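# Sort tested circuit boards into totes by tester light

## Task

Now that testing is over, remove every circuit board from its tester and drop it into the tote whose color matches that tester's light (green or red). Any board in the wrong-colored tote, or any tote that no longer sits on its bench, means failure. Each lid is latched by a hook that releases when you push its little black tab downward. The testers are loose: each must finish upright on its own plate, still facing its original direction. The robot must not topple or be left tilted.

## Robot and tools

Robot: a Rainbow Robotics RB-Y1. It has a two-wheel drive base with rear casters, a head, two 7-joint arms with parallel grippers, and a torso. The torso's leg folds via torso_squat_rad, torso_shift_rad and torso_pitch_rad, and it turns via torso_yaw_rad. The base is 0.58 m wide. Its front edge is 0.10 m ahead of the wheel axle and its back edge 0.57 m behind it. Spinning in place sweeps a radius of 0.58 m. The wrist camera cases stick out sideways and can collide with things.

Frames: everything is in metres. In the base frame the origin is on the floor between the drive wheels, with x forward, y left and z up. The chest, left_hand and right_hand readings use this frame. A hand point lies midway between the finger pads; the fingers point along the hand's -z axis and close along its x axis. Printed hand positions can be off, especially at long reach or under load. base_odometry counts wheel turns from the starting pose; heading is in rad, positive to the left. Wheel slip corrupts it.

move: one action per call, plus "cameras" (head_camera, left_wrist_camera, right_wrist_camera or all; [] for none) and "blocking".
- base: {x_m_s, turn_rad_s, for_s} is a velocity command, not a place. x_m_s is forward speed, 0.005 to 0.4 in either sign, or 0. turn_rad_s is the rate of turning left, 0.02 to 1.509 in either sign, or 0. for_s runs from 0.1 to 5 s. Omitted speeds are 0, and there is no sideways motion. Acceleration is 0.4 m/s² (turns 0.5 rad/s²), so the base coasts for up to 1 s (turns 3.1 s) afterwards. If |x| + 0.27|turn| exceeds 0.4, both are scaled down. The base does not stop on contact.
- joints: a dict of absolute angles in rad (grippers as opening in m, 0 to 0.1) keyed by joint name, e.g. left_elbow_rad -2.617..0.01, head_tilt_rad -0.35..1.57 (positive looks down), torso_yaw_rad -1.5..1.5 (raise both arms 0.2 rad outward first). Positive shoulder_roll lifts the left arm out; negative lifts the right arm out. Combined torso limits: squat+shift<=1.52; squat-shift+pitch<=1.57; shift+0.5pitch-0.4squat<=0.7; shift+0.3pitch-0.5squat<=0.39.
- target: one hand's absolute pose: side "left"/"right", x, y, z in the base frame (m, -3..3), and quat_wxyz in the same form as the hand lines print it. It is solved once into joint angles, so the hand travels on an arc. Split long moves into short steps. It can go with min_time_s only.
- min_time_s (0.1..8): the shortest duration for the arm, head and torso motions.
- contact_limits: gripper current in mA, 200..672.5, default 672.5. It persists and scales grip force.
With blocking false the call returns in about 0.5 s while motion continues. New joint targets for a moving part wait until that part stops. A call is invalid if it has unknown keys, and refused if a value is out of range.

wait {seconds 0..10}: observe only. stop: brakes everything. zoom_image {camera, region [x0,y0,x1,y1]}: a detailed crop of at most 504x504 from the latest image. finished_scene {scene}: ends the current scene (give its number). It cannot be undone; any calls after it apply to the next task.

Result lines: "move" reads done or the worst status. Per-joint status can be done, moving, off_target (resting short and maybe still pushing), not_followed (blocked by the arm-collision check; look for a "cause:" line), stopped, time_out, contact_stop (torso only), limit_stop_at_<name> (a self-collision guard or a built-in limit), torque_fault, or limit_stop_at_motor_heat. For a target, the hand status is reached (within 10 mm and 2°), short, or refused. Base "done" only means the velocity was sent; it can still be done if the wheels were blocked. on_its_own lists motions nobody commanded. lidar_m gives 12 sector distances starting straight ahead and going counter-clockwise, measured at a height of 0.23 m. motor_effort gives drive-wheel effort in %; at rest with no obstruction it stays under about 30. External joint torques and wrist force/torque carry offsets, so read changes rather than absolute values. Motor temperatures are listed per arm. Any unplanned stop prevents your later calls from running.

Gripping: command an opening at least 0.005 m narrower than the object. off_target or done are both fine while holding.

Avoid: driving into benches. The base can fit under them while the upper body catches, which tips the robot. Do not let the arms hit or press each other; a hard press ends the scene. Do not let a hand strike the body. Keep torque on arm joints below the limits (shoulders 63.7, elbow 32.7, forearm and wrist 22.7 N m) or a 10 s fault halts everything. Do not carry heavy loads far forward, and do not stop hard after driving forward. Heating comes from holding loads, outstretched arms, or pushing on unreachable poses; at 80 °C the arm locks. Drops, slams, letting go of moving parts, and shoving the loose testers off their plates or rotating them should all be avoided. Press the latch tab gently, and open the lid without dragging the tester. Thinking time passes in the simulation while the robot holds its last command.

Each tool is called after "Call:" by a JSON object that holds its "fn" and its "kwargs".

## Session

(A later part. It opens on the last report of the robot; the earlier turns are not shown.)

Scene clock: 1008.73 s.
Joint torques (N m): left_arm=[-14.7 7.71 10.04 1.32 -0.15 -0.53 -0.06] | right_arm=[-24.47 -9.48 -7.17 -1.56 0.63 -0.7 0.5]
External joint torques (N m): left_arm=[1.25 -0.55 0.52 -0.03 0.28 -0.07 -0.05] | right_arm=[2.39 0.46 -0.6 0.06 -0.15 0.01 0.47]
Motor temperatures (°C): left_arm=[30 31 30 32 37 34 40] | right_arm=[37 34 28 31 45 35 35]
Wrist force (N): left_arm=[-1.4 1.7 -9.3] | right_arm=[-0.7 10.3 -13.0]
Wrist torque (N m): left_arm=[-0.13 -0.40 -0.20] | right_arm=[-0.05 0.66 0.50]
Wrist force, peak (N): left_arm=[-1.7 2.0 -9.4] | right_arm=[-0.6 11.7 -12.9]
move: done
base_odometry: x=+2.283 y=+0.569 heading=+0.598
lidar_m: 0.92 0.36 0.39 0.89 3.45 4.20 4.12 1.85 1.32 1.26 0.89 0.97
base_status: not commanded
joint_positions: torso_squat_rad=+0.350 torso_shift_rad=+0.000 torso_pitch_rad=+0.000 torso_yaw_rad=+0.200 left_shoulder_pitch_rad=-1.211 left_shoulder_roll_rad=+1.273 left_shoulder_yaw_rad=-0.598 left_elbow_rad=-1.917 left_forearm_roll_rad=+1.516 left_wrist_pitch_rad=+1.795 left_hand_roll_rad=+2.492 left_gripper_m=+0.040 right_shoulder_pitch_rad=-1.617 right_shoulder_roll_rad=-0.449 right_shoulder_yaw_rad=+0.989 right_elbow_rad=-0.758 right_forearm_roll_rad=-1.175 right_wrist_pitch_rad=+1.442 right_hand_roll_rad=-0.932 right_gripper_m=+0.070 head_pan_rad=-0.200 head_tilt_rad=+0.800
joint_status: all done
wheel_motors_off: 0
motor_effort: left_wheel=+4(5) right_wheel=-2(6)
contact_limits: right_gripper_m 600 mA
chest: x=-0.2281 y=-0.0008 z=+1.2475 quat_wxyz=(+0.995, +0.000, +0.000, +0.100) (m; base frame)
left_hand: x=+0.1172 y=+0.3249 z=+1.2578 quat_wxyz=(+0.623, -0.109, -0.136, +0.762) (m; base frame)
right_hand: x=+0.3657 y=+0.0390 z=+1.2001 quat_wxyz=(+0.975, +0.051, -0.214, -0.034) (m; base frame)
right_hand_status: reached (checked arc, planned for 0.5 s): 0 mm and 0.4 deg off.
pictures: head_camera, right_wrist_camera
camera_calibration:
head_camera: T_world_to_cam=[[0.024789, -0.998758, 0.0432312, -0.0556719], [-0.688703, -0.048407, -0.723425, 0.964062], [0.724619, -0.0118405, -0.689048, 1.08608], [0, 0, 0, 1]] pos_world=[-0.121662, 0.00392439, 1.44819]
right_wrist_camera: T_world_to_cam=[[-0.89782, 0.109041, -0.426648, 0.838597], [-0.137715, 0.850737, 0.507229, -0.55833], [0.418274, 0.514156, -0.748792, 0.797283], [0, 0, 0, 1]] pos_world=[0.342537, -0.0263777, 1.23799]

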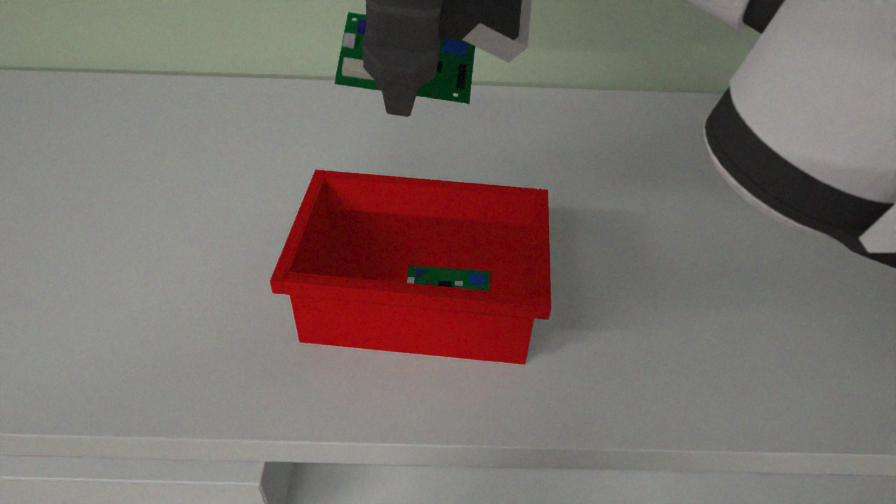

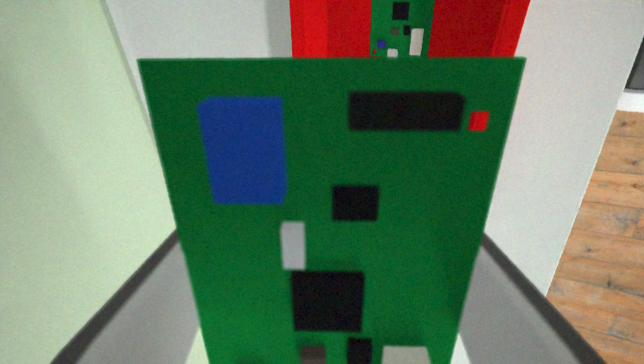

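Call:
{"fn": "move", "kwargs": {"joints": {"torso_pitch_rad":0.25}, "min_time_s": 2, "cameras": ["head_camera"]}}

Scene clock: 1022.57 s.
Joint torques (N m): left_arm=[-14.48 9.98 10.33 0.18 0.08 -0.02 -0.09] | right_arm=[-24.58 -6.6 -7.17 -2.66 0.26 -0.51 0.33]
External joint torques (N m): left_arm=[0.96 -0.7 0.37 -0.02 0.19 0.08 -0.09] | right_arm=[2.75 0.89 -0.68 0.33 -0.15 -0.12 0.32]
Motor temperatures (°C): left_arm=[30 31 30 32 37 34 40] | right_arm=[37 34 28 31 45 35 35]
Wrist force (N): left_arm=[-1.8 0.5 -9.6] | right_arm=[1.1 9.9 -13.6]
Wrist torque (N m): left_arm=[-0.06 -0.42 -0.19] | right_arm=[0.00 0.77 0.53]
Wrist force, peak (N): left_arm=[-1.5 1.0 -9.8] | right_arm=[1.2 10.2 -13.9]
move: done
base_odometry: x=+2.283 y=+0.569 heading=+0.598
lidar_m: 0.93 0.37 0.38 0.88 3.44 4.21 4.12 1.84 1.32 1.26 0.89 0.97
base_status: not commanded
joint_positions: torso_squat_rad=+0.350 torso_shift_rad=+0.000 torso_pitch_rad=+0.250 torso_yaw_rad=+0.200 left_shoulder_pitch_rad=-1.211 left_shoulder_roll_rad=+1.273 left_shoulder_yaw_rad=-0.598 left_elbow_rad=-1.917 left_forearm_roll_rad=+1.516 left_wrist_pitch_rad=+1.795 left_hand_roll_rad=+2.492 left_gripper_m=+0.040 right_shoulder_pitch_rad=-1.617 right_shoulder_roll_rad=-0.449 right_shoulder_yaw_rad=+0.989 right_elbow_rad=-0.758 right_forearm_roll_rad=-1.175 right_wrist_pitch_rad=+1.442 right_hand_roll_rad=-0.932 right_gripper_m=+0.070 head_pan_rad=-0.200 head_tilt_rad=+0.800
joint_status: all done
wheel_motors_off: 0
motor_effort: left_wheel=+5(5) right_wheel=-3(6)
contact_limits: right_gripper_m 600 mA
chest: x=-0.1515 y=-0.0008 z=+1.2379 quat_wxyz=(+0.987, +0.013, +0.124, +0.099) (m; base frame)
left_hand: x=+0.1855 y=+0.3250 z=+1.1625 quat_wxyz=(+0.635, -0.013, -0.057, +0.770) (m; base frame)
right_hand: x=+0.4121 y=+0.0391 z=+1.0451 quat_wxyz=(+0.994, +0.046, -0.091, -0.040) (m; base frame)
pictures: head_camera
camera_calibration:
head_camera: T_world_to_cam=[[0.0348865, -0.998752, 0.035736, -0.0463377], [-0.846236, -0.048544, -0.530592, 0.74726], [0.531665, -0.0117305, -0.846873, 1.19012], [0, 0, 0, 1]] pos_world=[0.00122716, 0.00395598, 1.40603]

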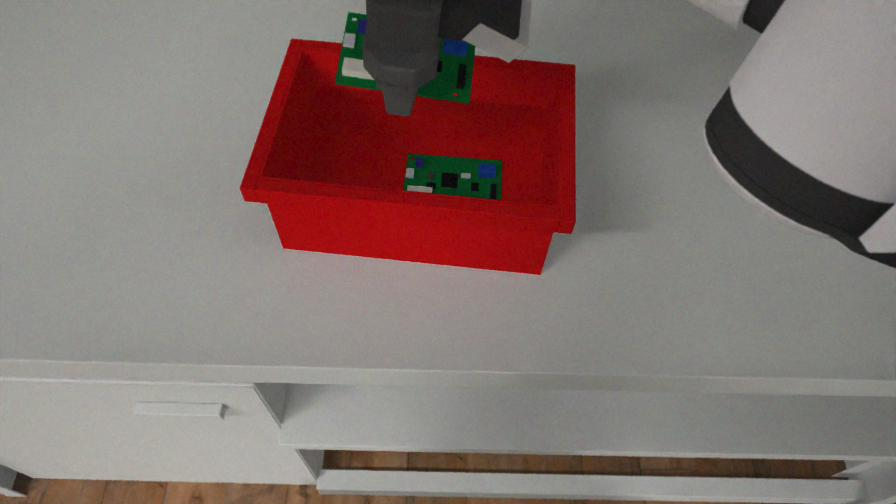

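Call:
{"fn": "move", "kwargs": {"joints": {"torso_pitch_rad":0.38}, "min_time_s": 2, "cameras": ["head_camera","right_wrist_camera"]}}

Scene clock: 1031.03 s.
Joint torques (N m): left_arm=[-13.77 10.91 10.43 -0.37 0.21 0.11 -0.08] | right_arm=[-24.36 -5.47 -6.81 -2.95 0.01 -0.16 0.36]
External joint torques (N m): left_arm=[1.02 -0.77 0.48 0.04 0.15 0.02 -0.08] | right_arm=[2.53 0.56 -0.52 0.68 -0.21 0.05 0.36]
Motor temperatures (°C): left_arm=[30 31 30 32 37 34 40] | right_arm=[37 34 28 31 45 35 35]
Wrist force (N): left_arm=[-1.8 -0.2 -9.3] | right_arm=[1.8 10.4 -13.6]
Wrist torque (N m): left_arm=[-0.04 -0.41 -0.19] | right_arm=[-0.03 0.82 0.52]
Wrist force, peak (N): left_arm=[-1.8 0.4 -9.8] | right_arm=[2.0 10.4 -13.9]
move: done
base_odometry: x=+2.283 y=+0.569 heading=+0.598
lidar_m: 0.93 0.36 0.38 0.89 3.45 4.21 4.13 1.85 1.33 1.26 0.89 0.97
base_status: not commanded
joint_positions: torso_squat_rad=+0.350 torso_shift_rad=+0.000 torso_pitch_rad=+0.380 torso_yaw_rad=+0.200 left_shoulder_pitch_rad=-1.211 left_shoulder_roll_rad=+1.273 left_shoulder_yaw_rad=-0.598 left_elbow_rad=-1.917 left_forearm_roll_rad=+1.516 left_wrist_pitch_rad=+1.795 left_hand_roll_rad=+2.492 left_gripper_m=+0.040 right_shoulder_pitch_rad=-1.617 right_shoulder_roll_rad=-0.449 right_shoulder_yaw_rad=+0.989 right_elbow_rad=-0.758 right_forearm_roll_rad=-1.175 right_wrist_pitch_rad=+1.442 right_hand_roll_rad=-0.932 right_gripper_m=+0.070 head_pan_rad=-0.200 head_tilt_rad=+0.800
joint_status: all done
wheel_motors_off: 0
motor_effort: left_wheel=+4(5) right_wheel=-4(6)
contact_limits: right_gripper_m 600 mA
chest: x=-0.1133 y=-0.0008 z=+1.2254 quat_wxyz=(+0.977, +0.019, +0.188, +0.098) (m; base frame)
left_hand: x=+0.2111 y=+0.3250 z=+1.1070 quat_wxyz=(+0.637, +0.037, -0.016, +0.769) (m; base frame)
right_hand: x=+0.4206 y=+0.0392 z=+0.9612 quat_wxyz=(+0.998, +0.044, -0.026, -0.043) (m; base frame)
pictures: head_camera, right_wrist_camera
camera_calibration:
head_camera: T_world_to_cam=[[0.0393117, -0.998749, 0.0309092, -0.0408005], [-0.90785, -0.0486226, -0.416465, 0.626151], [0.417447, -0.0116889, -0.908626, 1.22201], [0, 0, 0, 1]] pos_world=[0.0599316, 0.0039796, 1.37238]
right_wrist_camera: T_world_to_cam=[[-0.99206, 0.108669, -0.063317, 0.476284], [0.0598569, 0.850716, 0.522207, -0.527289], [0.110612, 0.51427, -0.850465, 0.822519], [0, 0, 0, 1]] pos_world=[0.413084, -0.0261813, 1.00504]

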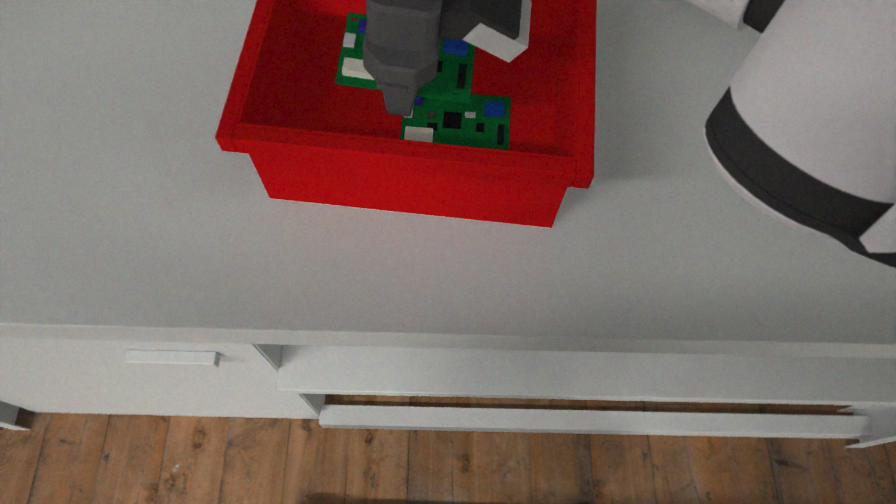

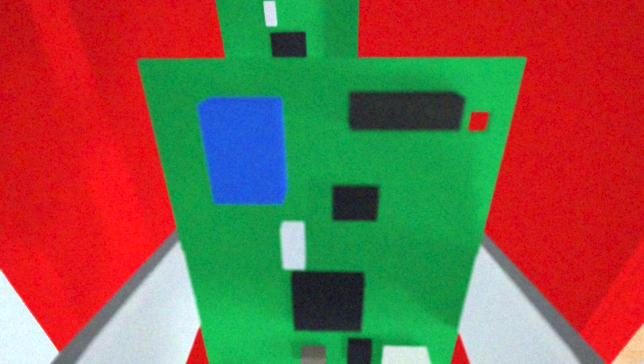

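Call:
{"fn": "move", "kwargs": {"joints": {"torso_pitch_rad":0.45}, "min_time_s": 2, "cameras": ["head_camera","right_wrist_camera"]}}

Call:
{"fn": "move", "kwargs": {"target": {"side":"right","x":0.42,"y":0.053,"z":0.9,"quat_wxyz":[0.9994,0,0,-0.035]}, "min_time_s": 1.5, "cameras": ["head_camera","right_wrist_camera"]}}

Scene clock: 1038.33 s.
Joint torques (N m): left_arm=[-13.39 11.18 10.39 -0.65 0.35 0.08 -0.12] | right_arm=[-23.91 -4.27 -6.74 -3.3 -0.04 -0.19 0.4]
External joint torques (N m): left_arm=[0.95 -0.97 0.52 0.08 0.2 -0.12 -0.12] | right_arm=[2.56 0.92 -0.6 0.66 -0.14 -0.07 0.4]
Motor temperatures (°C): left_arm=[30 31 30 32 37 34 40] | right_arm=[37 34 28 31 45 35 35]
Wrist force (N): left_arm=[-1.9 -0.6 -9.5] | right_arm=[2.4 10.3 -13.3]
Wrist torque (N m): left_arm=[-0.02 -0.43 -0.20] | right_arm=[-0.04 0.86 0.50]
Wrist force, peak (N): left_arm=[-2.1 -0.1 -9.7] | right_arm=[2.2 10.4 -13.9]
move: done
base_odometry: x=+2.283 y=+0.569 heading=+0.598
lidar_m: 0.93 0.36 0.39 0.88 3.45 4.20 4.12 1.84 1.32 1.26 0.88 0.96
base_status: not commanded
joint_positions: torso_squat_rad=+0.350 torso_shift_rad=+0.000 torso_pitch_rad=+0.450 torso_yaw_rad=+0.200 left_shoulder_pitch_rad=-1.211 left_shoulder_roll_rad=+1.273 left_shoulder_yaw_rad=-0.598 left_elbow_rad=-1.917 left_forearm_roll_rad=+1.516 left_wrist_pitch_rad=+1.795 left_hand_roll_rad=+2.492 left_gripper_m=+0.040 right_shoulder_pitch_rad=-1.617 right_shoulder_roll_rad=-0.449 right_shoulder_yaw_rad=+0.989 right_elbow_rad=-0.758 right_forearm_roll_rad=-1.175 right_wrist_pitch_rad=+1.442 right_hand_roll_rad=-0.932 right_gripper_m=+0.070 head_pan_rad=-0.200 head_tilt_rad=+0.800
joint_status: all done
wheel_motors_off: 0
motor_effort: left_wheel=+4(5) right_wheel=-3(6)
contact_limits: right_gripper_m 600 mA
chest: x=-0.0935 y=-0.0007 z=+1.2167 quat_wxyz=(+0.970, +0.023, +0.222, +0.097) (m; base frame)
left_hand: x=+0.2218 y=+0.3250 z=+1.0759 quat_wxyz=(+0.638, +0.063, +0.007, +0.768) (m; base frame)
right_hand: x=+0.4206 y=+0.0392 z=+0.9158 quat_wxyz=(+0.998, +0.042, +0.009, -0.044) (m; base frame)
pictures: head_camera, right_wrist_camera
camera_calibration:
head_camera: T_world_to_cam=[[0.0414243, -0.998747, 0.028084, -0.0376687], [-0.934743, -0.048667, -0.351975, 0.559524], [0.352901, -0.011671, -0.935588, 1.23258], [0, 0, 0, 1]] pos_world=[0.0895917, 0.00399425, 1.35119]
right_wrist_camera: T_world_to_cam=[[-0.994065, 0.108613, 0.00619632, 0.410619], [0.0961721, 0.850719, 0.516747, -0.513884], [0.0508542, 0.514276, -0.856116, 0.814196], [0, 0, 0, 1]] pos_world=[0.416198, -0.0261484, 0.96005]

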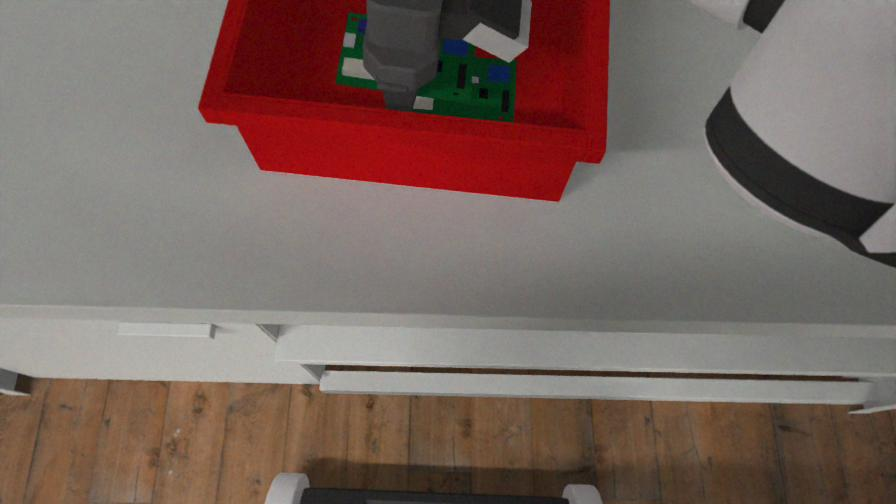

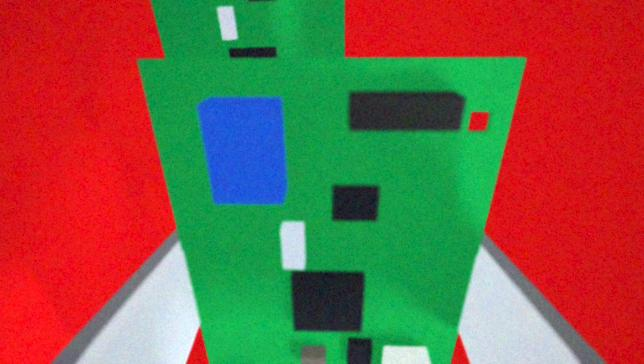

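Scene clock: 1040.17 s.
Joint torques (N m): left_arm=[-13.37 11.18 10.25 -0.64 0.33 0.16 -0.12] | right_arm=[-25.95 -2.58 -2.68 -2.3 0.32 -0.27 0.22]
External joint torques (N m): left_arm=[0.97 -0.97 0.37 0.09 0.19 -0.04 -0.12] | right_arm=[0.83 1.98 1.11 1.19 0.07 -0.25 0.22]
Motor temperatures (°C): left_arm=[30 31 30 32 37 34 40] | right_arm=[37 34 28 31 45 35 35]
Wrist force (N): left_arm=[-2.3 -0.4 -9.4] | right_arm=[1.8 10.8 -13.4]
Wrist torque (N m): left_arm=[-0.05 -0.46 -0.18] | right_arm=[-0.08 0.81 0.52]
Wrist force, peak (N): left_arm=[-1.8 -0.5 -9.8] | right_arm=[2.4 11.1 -13.9]
move: done
base_odometry: x=+2.283 y=+0.569 heading=+0.598
lidar_m: 0.92 0.36 0.39 0.89 3.45 4.21 4.12 1.85 1.33 1.26 0.88 0.96
base_status: not commanded
joint_positions: torso_squat_rad=+0.350 torso_shift_rad=+0.000 torso_pitch_rad=+0.450 torso_yaw_rad=+0.200 left_shoulder_pitch_rad=-1.211 left_shoulder_roll_rad=+1.273 left_shoulder_yaw_rad=-0.598 left_elbow_rad=-1.917 left_forearm_roll_rad=+1.516 left_wrist_pitch_rad=+1.795 left_hand_roll_rad=+2.492 left_gripper_m=+0.040 right_shoulder_pitch_rad=-1.690 right_shoulder_roll_rad=-0.273 right_shoulder_yaw_rad=+1.033 right_elbow_rad=-0.462 right_forearm_roll_rad=-1.133 right_wrist_pitch_rad=+1.398 right_hand_roll_rad=-0.845 right_gripper_m=+0.070 head_pan_rad=-0.200 head_tilt_rad=+0.800
joint_status: all done
wheel_motors_off: 0
motor_effort: left_wheel=+4(5) right_wheel=-4(5)
contact_limits: right_gripper_m 600 mA
chest: x=-0.0935 y=-0.0007 z=+1.2167 quat_wxyz=(+0.970, +0.023, +0.222, +0.097) (m; base frame)
left_hand: x=+0.2218 y=+0.3250 z=+1.0759 quat_wxyz=(+0.638, +0.063, +0.007, +0.768) (m; base frame)
right_hand: x=+0.4197 y=+0.0527 z=+0.9001 quat_wxyz=(+0.999, +0.002, -0.002, -0.035) (m; base frame)
right_hand_status: reached (checked arc, planned for 1.5 s): 0 mm and 0.3 deg off.
pictures: head_camera, right_wrist_camera
camera_calibration:
head_camera: T_world_to_cam=[[0.0414226, -0.998747, 0.0280851, -0.0376699], [-0.934744, -0.0486657, -0.351974, 0.559522], [0.352899, -0.0116727, -0.935588, 1.23258], [0, 0, 0, 1]] pos_world=[0.0895923, 0.00399436, 1.35119]
right_wrist_camera: T_world_to_cam=[[-0.995643, 0.0907664, -0.0213622, 0.434737], [0.0716958, 0.891656, 0.447001, -0.446216], [0.0596204, 0.443522, -0.894278, 0.828298], [0, 0, 0, 1]] pos_world=[0.415452, -0.00895641, 0.949475]

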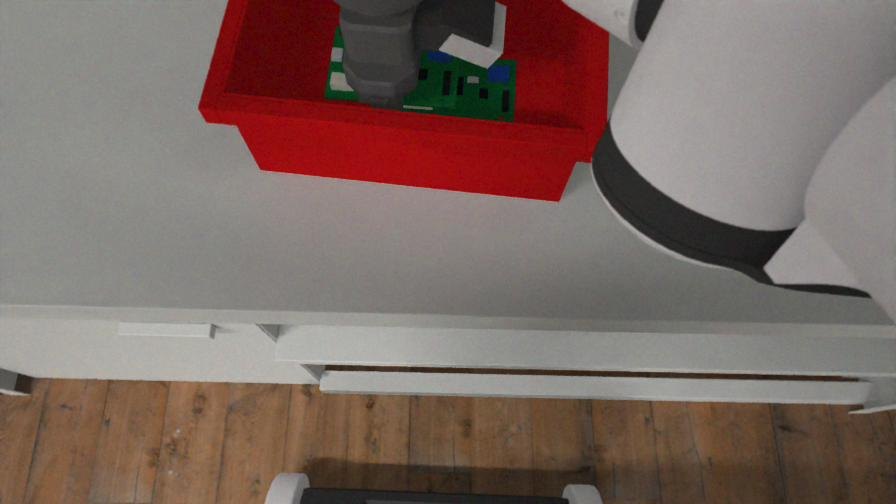

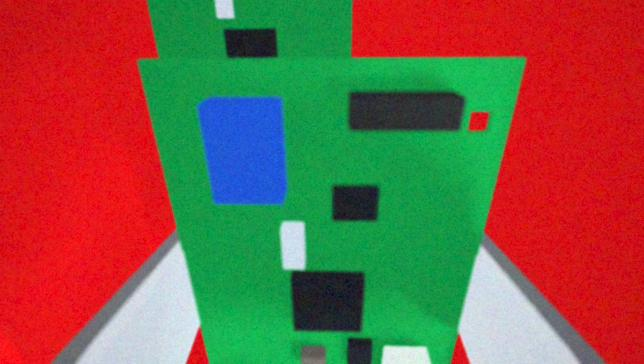

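Call:
{"fn": "move", "kwargs": {"target": {"side":"right","x":0.422,"y":0.056,"z":0.883,"quat_wxyz":[0.9994,0,0,-0.035]}, "min_time_s": 1.5, "cameras": ["head_camera"]}}

Call:
{"fn": "move", "kwargs": {"target": {"side":"right","x":0.422,"y":0.056,"z":0.870,"quat_wxyz":[0.9994,0,0,-0.035]}, "min_time_s": 1.5, "cameras": ["head_camera","right_wrist_camera"]}}

Scene clock: 1046.87 s.
Joint torques (N m): left_arm=[-13.16 11.24 10.37 -0.72 0.32 0.22 -0.1] | right_arm=[-26.01 -2.22 -3.64 -2.05 -0.25 -0.31 0.39]
External joint torques (N m): left_arm=[1.18 -0.91 0.5 0.02 0.17 0.02 -0.1] | right_arm=[0.63 2.12 -1.46 1.27 -0.5 -0.24 0.39]
Motor temperatures (°C): left_arm=[30 31 30 32 37 34 40] | right_arm=[37 34 28 31 45 35 35]
Wrist force (N): left_arm=[-1.7 -0.6 -9.4] | right_arm=[2.1 10.9 -13.4]
Wrist torque (N m): left_arm=[-0.02 -0.41 -0.19] | right_arm=[-0.11 0.83 0.52]
Wrist force, peak (N): left_arm=[-2.1 -0.3 -9.7] | right_arm=[2.0 11.3 -13.9]
move: done
base_odometry: x=+2.283 y=+0.569 heading=+0.598
lidar_m: 0.93 0.36 0.39 0.87 3.45 4.20 4.13 1.84 1.32 1.26 0.89 0.96
base_status: not commanded
joint_positions: torso_squat_rad=+0.350 torso_shift_rad=+0.000 torso_pitch_rad=+0.450 torso_yaw_rad=+0.200 left_shoulder_pitch_rad=-1.211 left_shoulder_roll_rad=+1.273 left_shoulder_yaw_rad=-0.598 left_elbow_rad=-1.917 left_forearm_roll_rad=+1.516 left_wrist_pitch_rad=+1.795 left_hand_roll_rad=+2.492 left_gripper_m=+0.040 right_shoulder_pitch_rad=-1.707 right_shoulder_roll_rad=-0.185 right_shoulder_yaw_rad=+1.028 right_elbow_rad=-0.267 right_forearm_roll_rad=-1.134 right_wrist_pitch_rad=+1.306 right_hand_roll_rad=-0.755 right_gripper_m=+0.070 head_pan_rad=-0.200 head_tilt_rad=+0.800
joint_status: all done
wheel_motors_off: 0
motor_effort: left_wheel=+4(5) right_wheel=-4(5)
contact_limits: right_gripper_m 600 mA
chest: x=-0.0935 y=-0.0007 z=+1.2167 quat_wxyz=(+0.970, +0.023, +0.222, +0.097) (m; base frame)
left_hand: x=+0.2218 y=+0.3250 z=+1.0759 quat_wxyz=(+0.638, +0.063, +0.007, +0.768) (m; base frame)
right_hand: x=+0.4217 y=+0.0555 z=+0.8832 quat_wxyz=(+0.999, +0.007, -0.011, -0.035) (m; base frame)
right_hand_status: reached (checked arc, as near as the solve gets, planned for 1.5 s): 1 mm and 1.4 deg off.
pictures: head_camera
camera_calibration:
head_camera: T_world_to_cam=[[0.0414224, -0.998747, 0.028085, -0.03767], [-0.934744, -0.0486655, -0.351973, 0.559521], [0.352899, -0.0116727, -0.935589, 1.23258], [0, 0, 0, 1]] pos_world=[0.0895925, 0.00399421, 1.35118]

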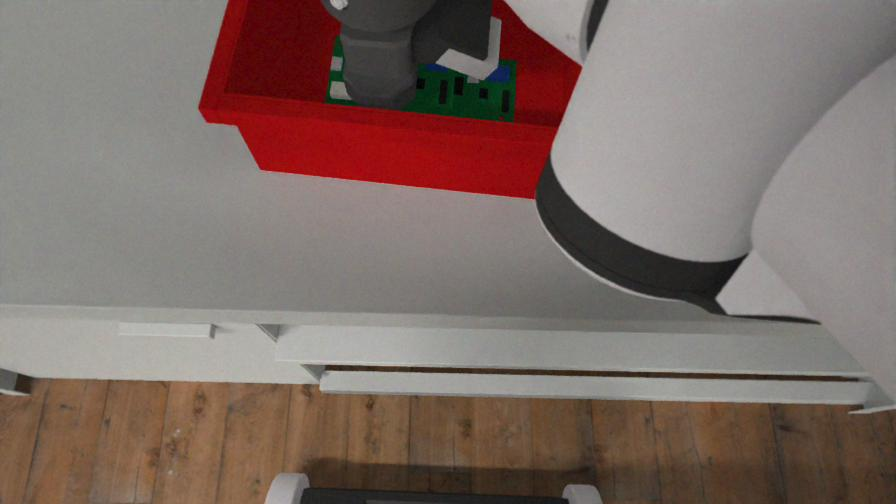

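Scene clock: 1048.70 s.
Joint torques (N m): left_arm=[-13.48 11.51 10.14 -0.67 0.33 0.23 -0.14] | right_arm=[-22.54 -1.75 -1.14 -1.97 0.44 -0.39 -0.38]
External joint torques (N m): left_arm=[0.86 -0.64 0.26 0.06 0.19 0.03 -0.13] | right_arm=[3.93 2.4 1.03 1.34 0.18 -0.28 -0.38]
Motor temperatures (°C): left_arm=[30 31 30 32 37 34 40] | right_arm=[37 34 28 31 45 35 35]
Wrist force (N): left_arm=[-2.0 -0.5 -9.2] | right_arm=[2.0 10.4 -13.8]
Wrist torque (N m): left_arm=[-0.03 -0.43 -0.19] | right_arm=[-0.04 0.82 0.53]
Wrist force, peak (N): left_arm=[-1.7 -0.9 -9.9] | right_arm=[1.8 11.2 -14.2]
move: short
base_odometry: x=+2.283 y=+0.569 heading=+0.598
lidar_m: 0.92 0.36 0.38 0.89 3.45 4.20 4.13 1.85 1.33 1.26 0.89 0.96
base_status: not commanded
joint_positions: torso_squat_rad=+0.350 torso_shift_rad=+0.000 torso_pitch_rad=+0.450 torso_yaw_rad=+0.200 left_shoulder_pitch_rad=-1.211 left_shoulder_roll_rad=+1.273 left_shoulder_yaw_rad=-0.598 left_elbow_rad=-1.917 left_forearm_roll_rad=+1.516 left_wrist_pitch_rad=+1.795 left_hand_roll_rad=+2.492 left_gripper_m=+0.040 right_shoulder_pitch_rad=-1.682 right_shoulder_roll_rad=-0.181 right_shoulder_yaw_rad=+1.033 right_elbow_rad=-0.267 right_forearm_roll_rad=-1.127 right_wrist_pitch_rad=+1.264 right_hand_roll_rad=-0.757 right_gripper_m=+0.070 head_pan_rad=-0.200 head_tilt_rad=+0.800
joint_status: all done
wheel_motors_off: 0
motor_effort: left_wheel=+5(6) right_wheel=-4(6)
contact_limits: right_gripper_m 600 mA
chest: x=-0.0935 y=-0.0007 z=+1.2167 quat_wxyz=(+0.970, +0.023, +0.222, +0.097) (m; base frame)
left_hand: x=+0.2218 y=+0.3250 z=+1.0759 quat_wxyz=(+0.638, +0.063, +0.007, +0.768) (m; base frame)
right_hand: x=+0.4219 y=+0.0557 z=+0.8706 quat_wxyz=(+0.999, +0.012, -0.018, -0.035) (m; base frame)
right_hand_status: short (checked arc, as near as the solve gets, planned for 1.5 s): 1 mm and 2.5 deg off. The place is met; only the turn is off.
pictures: head_camera, right_wrist_camera
camera_calibration:
head_camera: T_world_to_cam=[[0.0414228, -0.998747, 0.0280848, -0.0376696], [-0.934744, -0.0486658, -0.351973, 0.559521], [0.352899, -0.0116724, -0.935589, 1.23258], [0, 0, 0, 1]] pos_world=[0.0895928, 0.00399425, 1.35118]
right_wrist_camera: T_world_to_cam=[[-0.994489, 0.0910887, -0.051905, 0.462104], [0.0564572, 0.882476, 0.466958, -0.446342], [0.0883394, 0.461454, -0.882755, 0.777285], [0, 0, 0, 1]] pos_world=[0.416091, -0.00688733, 0.91856]

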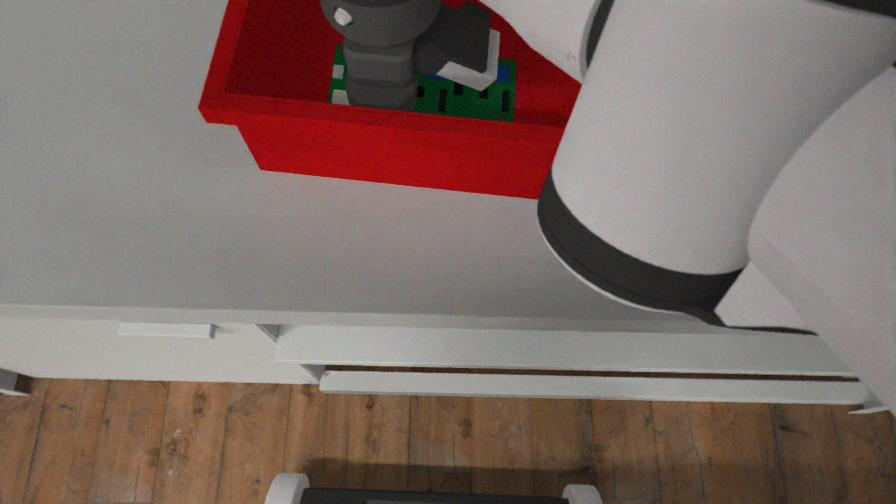

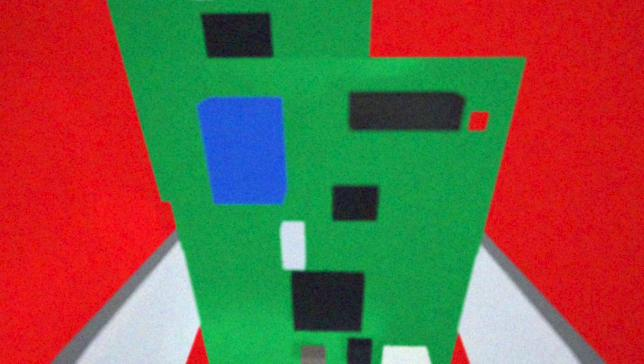

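Call:
{"fn": "move", "kwargs": {"target": {"side":"right","x":0.422,"y":0.056,"z":0.864,"quat_wxyz":[0.9994,0,0,-0.035]}, "min_time_s": 1.5, "cameras": ["right_wrist_camera"]}}

Scene clock: 1061.67 s.
Joint torques (N m): left_arm=[-13.4 11.15 10.33 -0.76 0.33 0.13 -0.02] | right_arm=[-22.6 -1.39 -1.09 -2.16 0.41 -0.49 -0.42]
External joint torques (N m): left_arm=[0.94 -1 0.46 -0.03 0.18 -0.06 -0.02] | right_arm=[3.77 2.66 1.08 1.15 0.16 -0.37 -0.42]
Motor temperatures (°C): left_arm=[30 31 30 32 37 34 40] | right_arm=[37 34 28 31 45 35 35]
Wrist force (N): left_arm=[-2.1 -0.6 -9.6] | right_arm=[1.7 11.1 -13.9]
Wrist torque (N m): left_arm=[-0.02 -0.44 -0.19] | right_arm=[-0.13 0.79 0.49]
Wrist force, peak (N): left_arm=[-2.0 -0.3 -9.8] | right_arm=[1.7 11.3 -13.9]
move: short
base_odometry: x=+2.283 y=+0.569 heading=+0.598
lidar_m: 0.92 0.37 0.39 0.89 3.44 4.21 4.12 1.85 1.32 1.27 0.88 0.97
base_status: not commanded
joint_positions: torso_squat_rad=+0.350 torso_shift_rad=+0.000 torso_pitch_rad=+0.450 torso_yaw_rad=+0.200 left_shoulder_pitch_rad=-1.211 left_shoulder_roll_rad=+1.273 left_shoulder_yaw_rad=-0.598 left_elbow_rad=-1.917 left_forearm_roll_rad=+1.516 left_wrist_pitch_rad=+1.795 left_hand_roll_rad=+2.492 left_gripper_m=+0.040 right_shoulder_pitch_rad=-1.669 right_shoulder_roll_rad=-0.180 right_shoulder_yaw_rad=+1.035 right_elbow_rad=-0.267 right_forearm_roll_rad=-1.123 right_wrist_pitch_rad=+1.243 right_hand_roll_rad=-0.758 right_gripper_m=+0.070 head_pan_rad=-0.200 head_tilt_rad=+0.800
joint_status: all done
wheel_motors_off: 0
motor_effort: left_wheel=+4(5) right_wheel=-4(6)
contact_limits: right_gripper_m 600 mA
chest: x=-0.0935 y=-0.0007 z=+1.2167 quat_wxyz=(+0.970, +0.023, +0.222, +0.097) (m; base frame)
left_hand: x=+0.2218 y=+0.3250 z=+1.0759 quat_wxyz=(+0.638, +0.063, +0.007, +0.768) (m; base frame)
right_hand: x=+0.4218 y=+0.0557 z=+0.8647 quat_wxyz=(+0.999, +0.015, -0.022, -0.035) (m; base frame)
right_hand_status: short (checked arc, as near as the solve gets, planned for 1.5 s): 1 mm and 3.0 deg off. The place is met; only the turn is off.
pictures: right_wrist_camera
camera_calibration:
right_wrist_camera: T_world_to_cam=[[-0.99407, 0.0913524, -0.0589891, 0.467718], [0.0529192, 0.880293, 0.471469, -0.445826], [0.0949976, 0.465552, -0.879907, 0.766511], [0, 0, 0, 1]] pos_world=[0.415721, -0.00712079, 0.912243]

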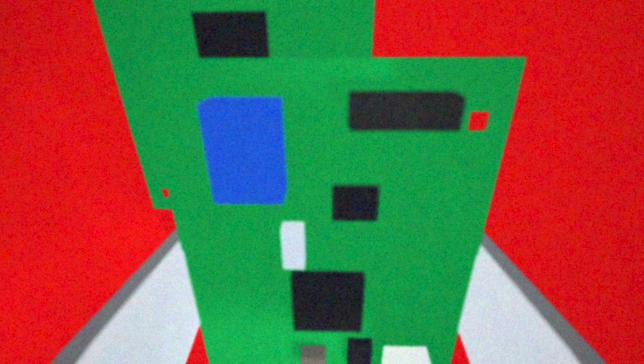

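Call:
{"fn": "move", "kwargs": {"target": {"side":"right","x":0.422,"y":0.056,"z":0.858,"quat_wxyz":[0.9994,0.013,-0.02,-0.035]}, "min_time_s": 1.5, "cameras": ["right_wrist_camera"]}}

Scene clock: 1069.03 s.
Joint torques (N m): left_arm=[-13.37 11.31 10.42 -0.63 0.44 0.15 -0.06] | right_arm=[-22.08 -1.48 -0.84 -2.08 0.43 -0.62 -0.45]
External joint torques (N m): left_arm=[0.97 -0.83 0.55 0.11 0.29 -0.05 -0.05] | right_arm=[4.19 2.48 1.31 1.23 0.17 -0.48 -0.46]
Motor temperatures (°C): left_arm=[30 31 30 32 37 34 40] | right_arm=[37 34 28 31 45 35 35]
Wrist force (N): left_arm=[-2.1 -0.5 -9.3] | right_arm=[1.5 10.5 -12.1]
Wrist torque (N m): left_arm=[-0.04 -0.43 -0.19] | right_arm=[-0.11 0.91 0.52]
Wrist force, peak (N): left_arm=[-2.1 -0.7 -9.8] | right_arm=[2.0 11.1 -13.8]
move: done
base_odometry: x=+2.283 y=+0.569 heading=+0.598
lidar_m: 0.93 0.36 0.39 0.88 3.44 4.20 4.12 1.85 1.32 1.26 0.88 0.97
base_status: not commanded
joint_positions: torso_squat_rad=+0.350 torso_shift_rad=+0.000 torso_pitch_rad=+0.450 torso_yaw_rad=+0.200 left_shoulder_pitch_rad=-1.211 left_shoulder_roll_rad=+1.273 left_shoulder_yaw_rad=-0.598 left_elbow_rad=-1.917 left_forearm_roll_rad=+1.516 left_wrist_pitch_rad=+1.795 left_hand_roll_rad=+2.492 left_gripper_m=+0.040 right_shoulder_pitch_rad=-1.658 right_shoulder_roll_rad=-0.178 right_shoulder_yaw_rad=+1.038 right_elbow_rad=-0.267 right_forearm_roll_rad=-1.119 right_wrist_pitch_rad=+1.222 right_hand_roll_rad=-0.759 right_gripper_m=+0.070 head_pan_rad=-0.200 head_tilt_rad=+0.800
joint_status: all done
wheel_motors_off: 0
motor_effort: left_wheel=+4(5) right_wheel=-3(6)
contact_limits: right_gripper_m 600 mA
chest: x=-0.0935 y=-0.0007 z=+1.2167 quat_wxyz=(+0.970, +0.023, +0.222, +0.097) (m; base frame)
left_hand: x=+0.2218 y=+0.3250 z=+1.0759 quat_wxyz=(+0.638, +0.063, +0.007, +0.768) (m; base frame)
right_hand: x=+0.4219 y=+0.0558 z=+0.8588 quat_wxyz=(+0.999, +0.017, -0.026, -0.035) (m; base frame)
right_hand_status: reached (checked arc, planned for 1.5 s): 1 mm and 0.8 deg off.
pictures: right_wrist_camera
camera_calibration:
right_wrist_camera: T_world_to_cam=[[-0.993562, 0.0915695, -0.0667033, 0.473791], [0.0489903, 0.878174, 0.475826, -0.445087], [0.102148, 0.469494, -0.877007, 0.755621], [0, 0, 0, 1]] pos_world=[0.41536, -0.00728058, 0.906072]

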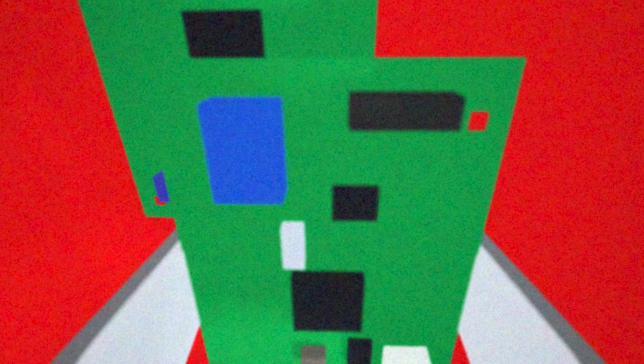

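Call:
{"fn": "move", "kwargs": {"joints": {"right_gripper_m":0.08}, "cameras": ["head_camera","right_wrist_camera"]}}

Call:
{"fn": "move", "kwargs": {"joints": {"right_gripper_m":0.088}, "cameras": ["right_wrist_camera"]}}

Scene clock: 1073.40 s.
Joint torques (N m): left_arm=[-13.42 11.24 10.34 -0.66 0.33 0.11 -0.1] | right_arm=[-22.16 -1.3 -1.16 -2.07 0.2 -0.32 -0.37]
External joint torques (N m): left_arm=[0.92 -0.9 0.46 0.07 0.18 -0.09 -0.1] | right_arm=[4.11 2.66 1 1.24 -0.07 -0.17 -0.38]
Motor temperatures (°C): left_arm=[30 31 30 32 37 34 40] | right_arm=[37 33 28 31 45 35 35]
Wrist force (N): left_arm=[-1.8 -0.6 -9.7] | right_arm=[3.8 10.8 -8.0]
Wrist torque (N m): left_arm=[-0.01 -0.40 -0.19] | right_arm=[-0.09 1.06 0.53]
Wrist force, peak (N): left_arm=[-2.3 -0.4 -9.7] | right_arm=[1.2 10.8 -12.6]
move: done
base_odometry: x=+2.283 y=+0.569 heading=+0.598
lidar_m: 0.92 0.36 0.39 0.88 3.45 4.21 4.12 1.85 1.32 1.26 0.89 0.96
base_status: not commanded
joint_positions: torso_squat_rad=+0.350 torso_shift_rad=+0.000 torso_pitch_rad=+0.450 torso_yaw_rad=+0.200 left_shoulder_pitch_rad=-1.211 left_shoulder_roll_rad=+1.273 left_shoulder_yaw_rad=-0.598 left_elbow_rad=-1.917 left_forearm_roll_rad=+1.516 left_wrist_pitch_rad=+1.795 left_hand_roll_rad=+2.492 left_gripper_m=+0.040 right_shoulder_pitch_rad=-1.658 right_shoulder_roll_rad=-0.178 right_shoulder_yaw_rad=+1.038 right_elbow_rad=-0.267 right_forearm_roll_rad=-1.119 right_wrist_pitch_rad=+1.222 right_hand_roll_rad=-0.759 right_gripper_m=+0.080 head_pan_rad=-0.200 head_tilt_rad=+0.800
joint_status: all done
wheel_motors_off: 0
motor_effort: left_wheel=+3(5) right_wheel=-4(6)
contact_limits: right_gripper_m 600 mA
chest: x=-0.0935 y=-0.0007 z=+1.2167 quat_wxyz=(+0.970, +0.023, +0.222, +0.097) (m; base frame)
left_hand: x=+0.2218 y=+0.3250 z=+1.0759 quat_wxyz=(+0.638, +0.063, +0.007, +0.768) (m; base frame)
right_hand: x=+0.4219 y=+0.0558 z=+0.8588 quat_wxyz=(+0.999, +0.017, -0.026, -0.035) (m; base frame)
pictures: head_camera, right_wrist_camera
camera_calibration:
head_camera: T_world_to_cam=[[0.041422, -0.998747, 0.0280858, -0.0376704], [-0.934738, -0.0486656, -0.351989, 0.559528], [0.352915, -0.0116728, -0.935583, 1.23258], [0, 0, 0, 1]] pos_world=[0.0895763, 0.0039943, 1.35119]
right_wrist_camera: T_world_to_cam=[[-0.993557, 0.0915554, -0.0667952, 0.473878], [0.0489337, 0.878174, 0.475831, -0.445074], [0.102223, 0.469497, -0.876997, 0.755589], [0, 0, 0, 1]] pos_world=[0.415366, -0.00728037, 0.906082]

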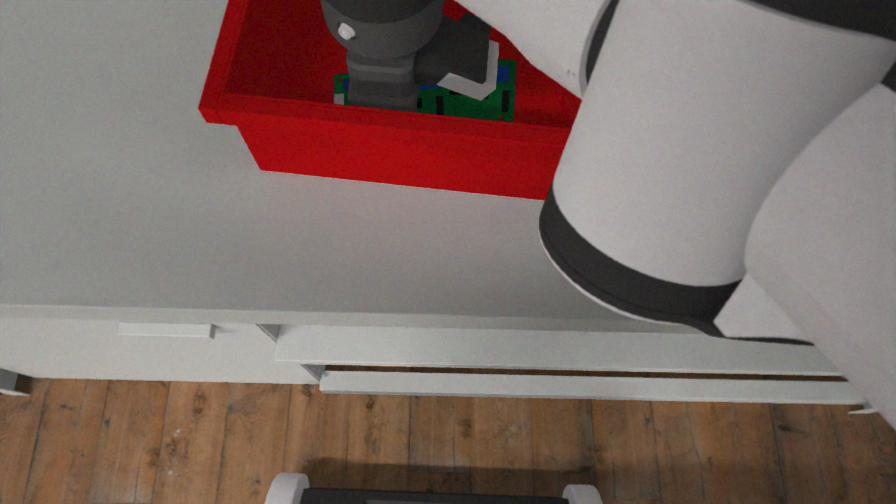

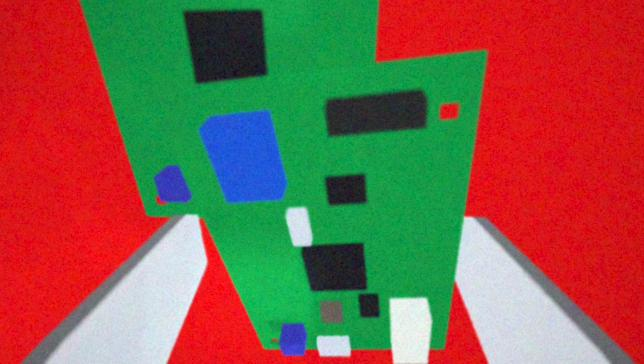

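Scene clock: 1073.93 s.
Joint torques (N m): left_arm=[-13.32 11.23 10.22 -0.75 0.28 0.1 -0.07] | right_arm=[-21.45 -1.4 -0.88 -2.05 0.23 -0.26 -0.4]
External joint torques (N m): left_arm=[1.02 -0.91 0.35 -0.01 0.14 -0.1 -0.06] | right_arm=[4.83 2.56 1.27 1.26 -0.03 -0.12 -0.41]
Motor temperatures (°C): left_arm=[30 31 30 32 37 34 40] | right_arm=[37 33 28 31 45 35 35]
Wrist force (N): left_arm=[-1.9 -0.3 -9.4] | right_arm=[4.4 10.9 -4.4]
Wrist torque (N m): left_arm=[-0.06 -0.42 -0.19] | right_arm=[-0.13 1.20 0.52]
Wrist force, peak (N): left_arm=[-2.0 -0.6 -9.8] | right_arm=[3.6 11.2 -6.8]
move: done
base_odometry: x=+2.283 y=+0.569 heading=+0.598
lidar_m: 0.92 0.37 0.38 0.88 3.44 4.20 4.13 1.85 1.32 1.26 0.89 0.97
base_status: not commanded
joint_positions: torso_squat_rad=+0.350 torso_shift_rad=+0.000 torso_pitch_rad=+0.450 torso_yaw_rad=+0.200 left_shoulder_pitch_rad=-1.211 left_shoulder_roll_rad=+1.273 left_shoulder_yaw_rad=-0.598 left_elbow_rad=-1.917 left_forearm_roll_rad=+1.516 left_wrist_pitch_rad=+1.795 left_hand_roll_rad=+2.492 left_gripper_m=+0.040 right_shoulder_pitch_rad=-1.658 right_shoulder_roll_rad=-0.178 right_shoulder_yaw_rad=+1.038 right_elbow_rad=-0.267 right_forearm_roll_rad=-1.119 right_wrist_pitch_rad=+1.222 right_hand_roll_rad=-0.759 right_gripper_m=+0.088 head_pan_rad=-0.200 head_tilt_rad=+0.800
joint_status: all done
wheel_motors_off: 0
motor_effort: left_wheel=+4(5) right_wheel=-5(5)
contact_limits: right_gripper_m 600 mA
chest: x=-0.0935 y=-0.0007 z=+1.2167 quat_wxyz=(+0.970, +0.023, +0.222, +0.097) (m; base frame)
left_hand: x=+0.2218 y=+0.3250 z=+1.0759 quat_wxyz=(+0.638, +0.063, +0.007, +0.768) (m; base frame)
right_hand: x=+0.4219 y=+0.0558 z=+0.8590 quat_wxyz=(+0.999, +0.017, -0.026, -0.035) (m; base frame)
pictures: right_wrist_camera
camera_calibration:
right_wrist_camera: T_world_to_cam=[[-0.993546, 0.0915157, -0.0670181, 0.474118], [0.048786, 0.878149, 0.475892, -0.445159], [0.102403, 0.469551, -0.876946, 0.755548], [0, 0, 0, 1]] pos_world=[0.415405, -0.00724176, 0.906197]

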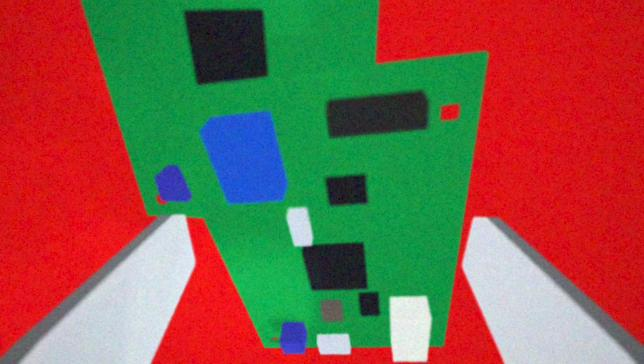

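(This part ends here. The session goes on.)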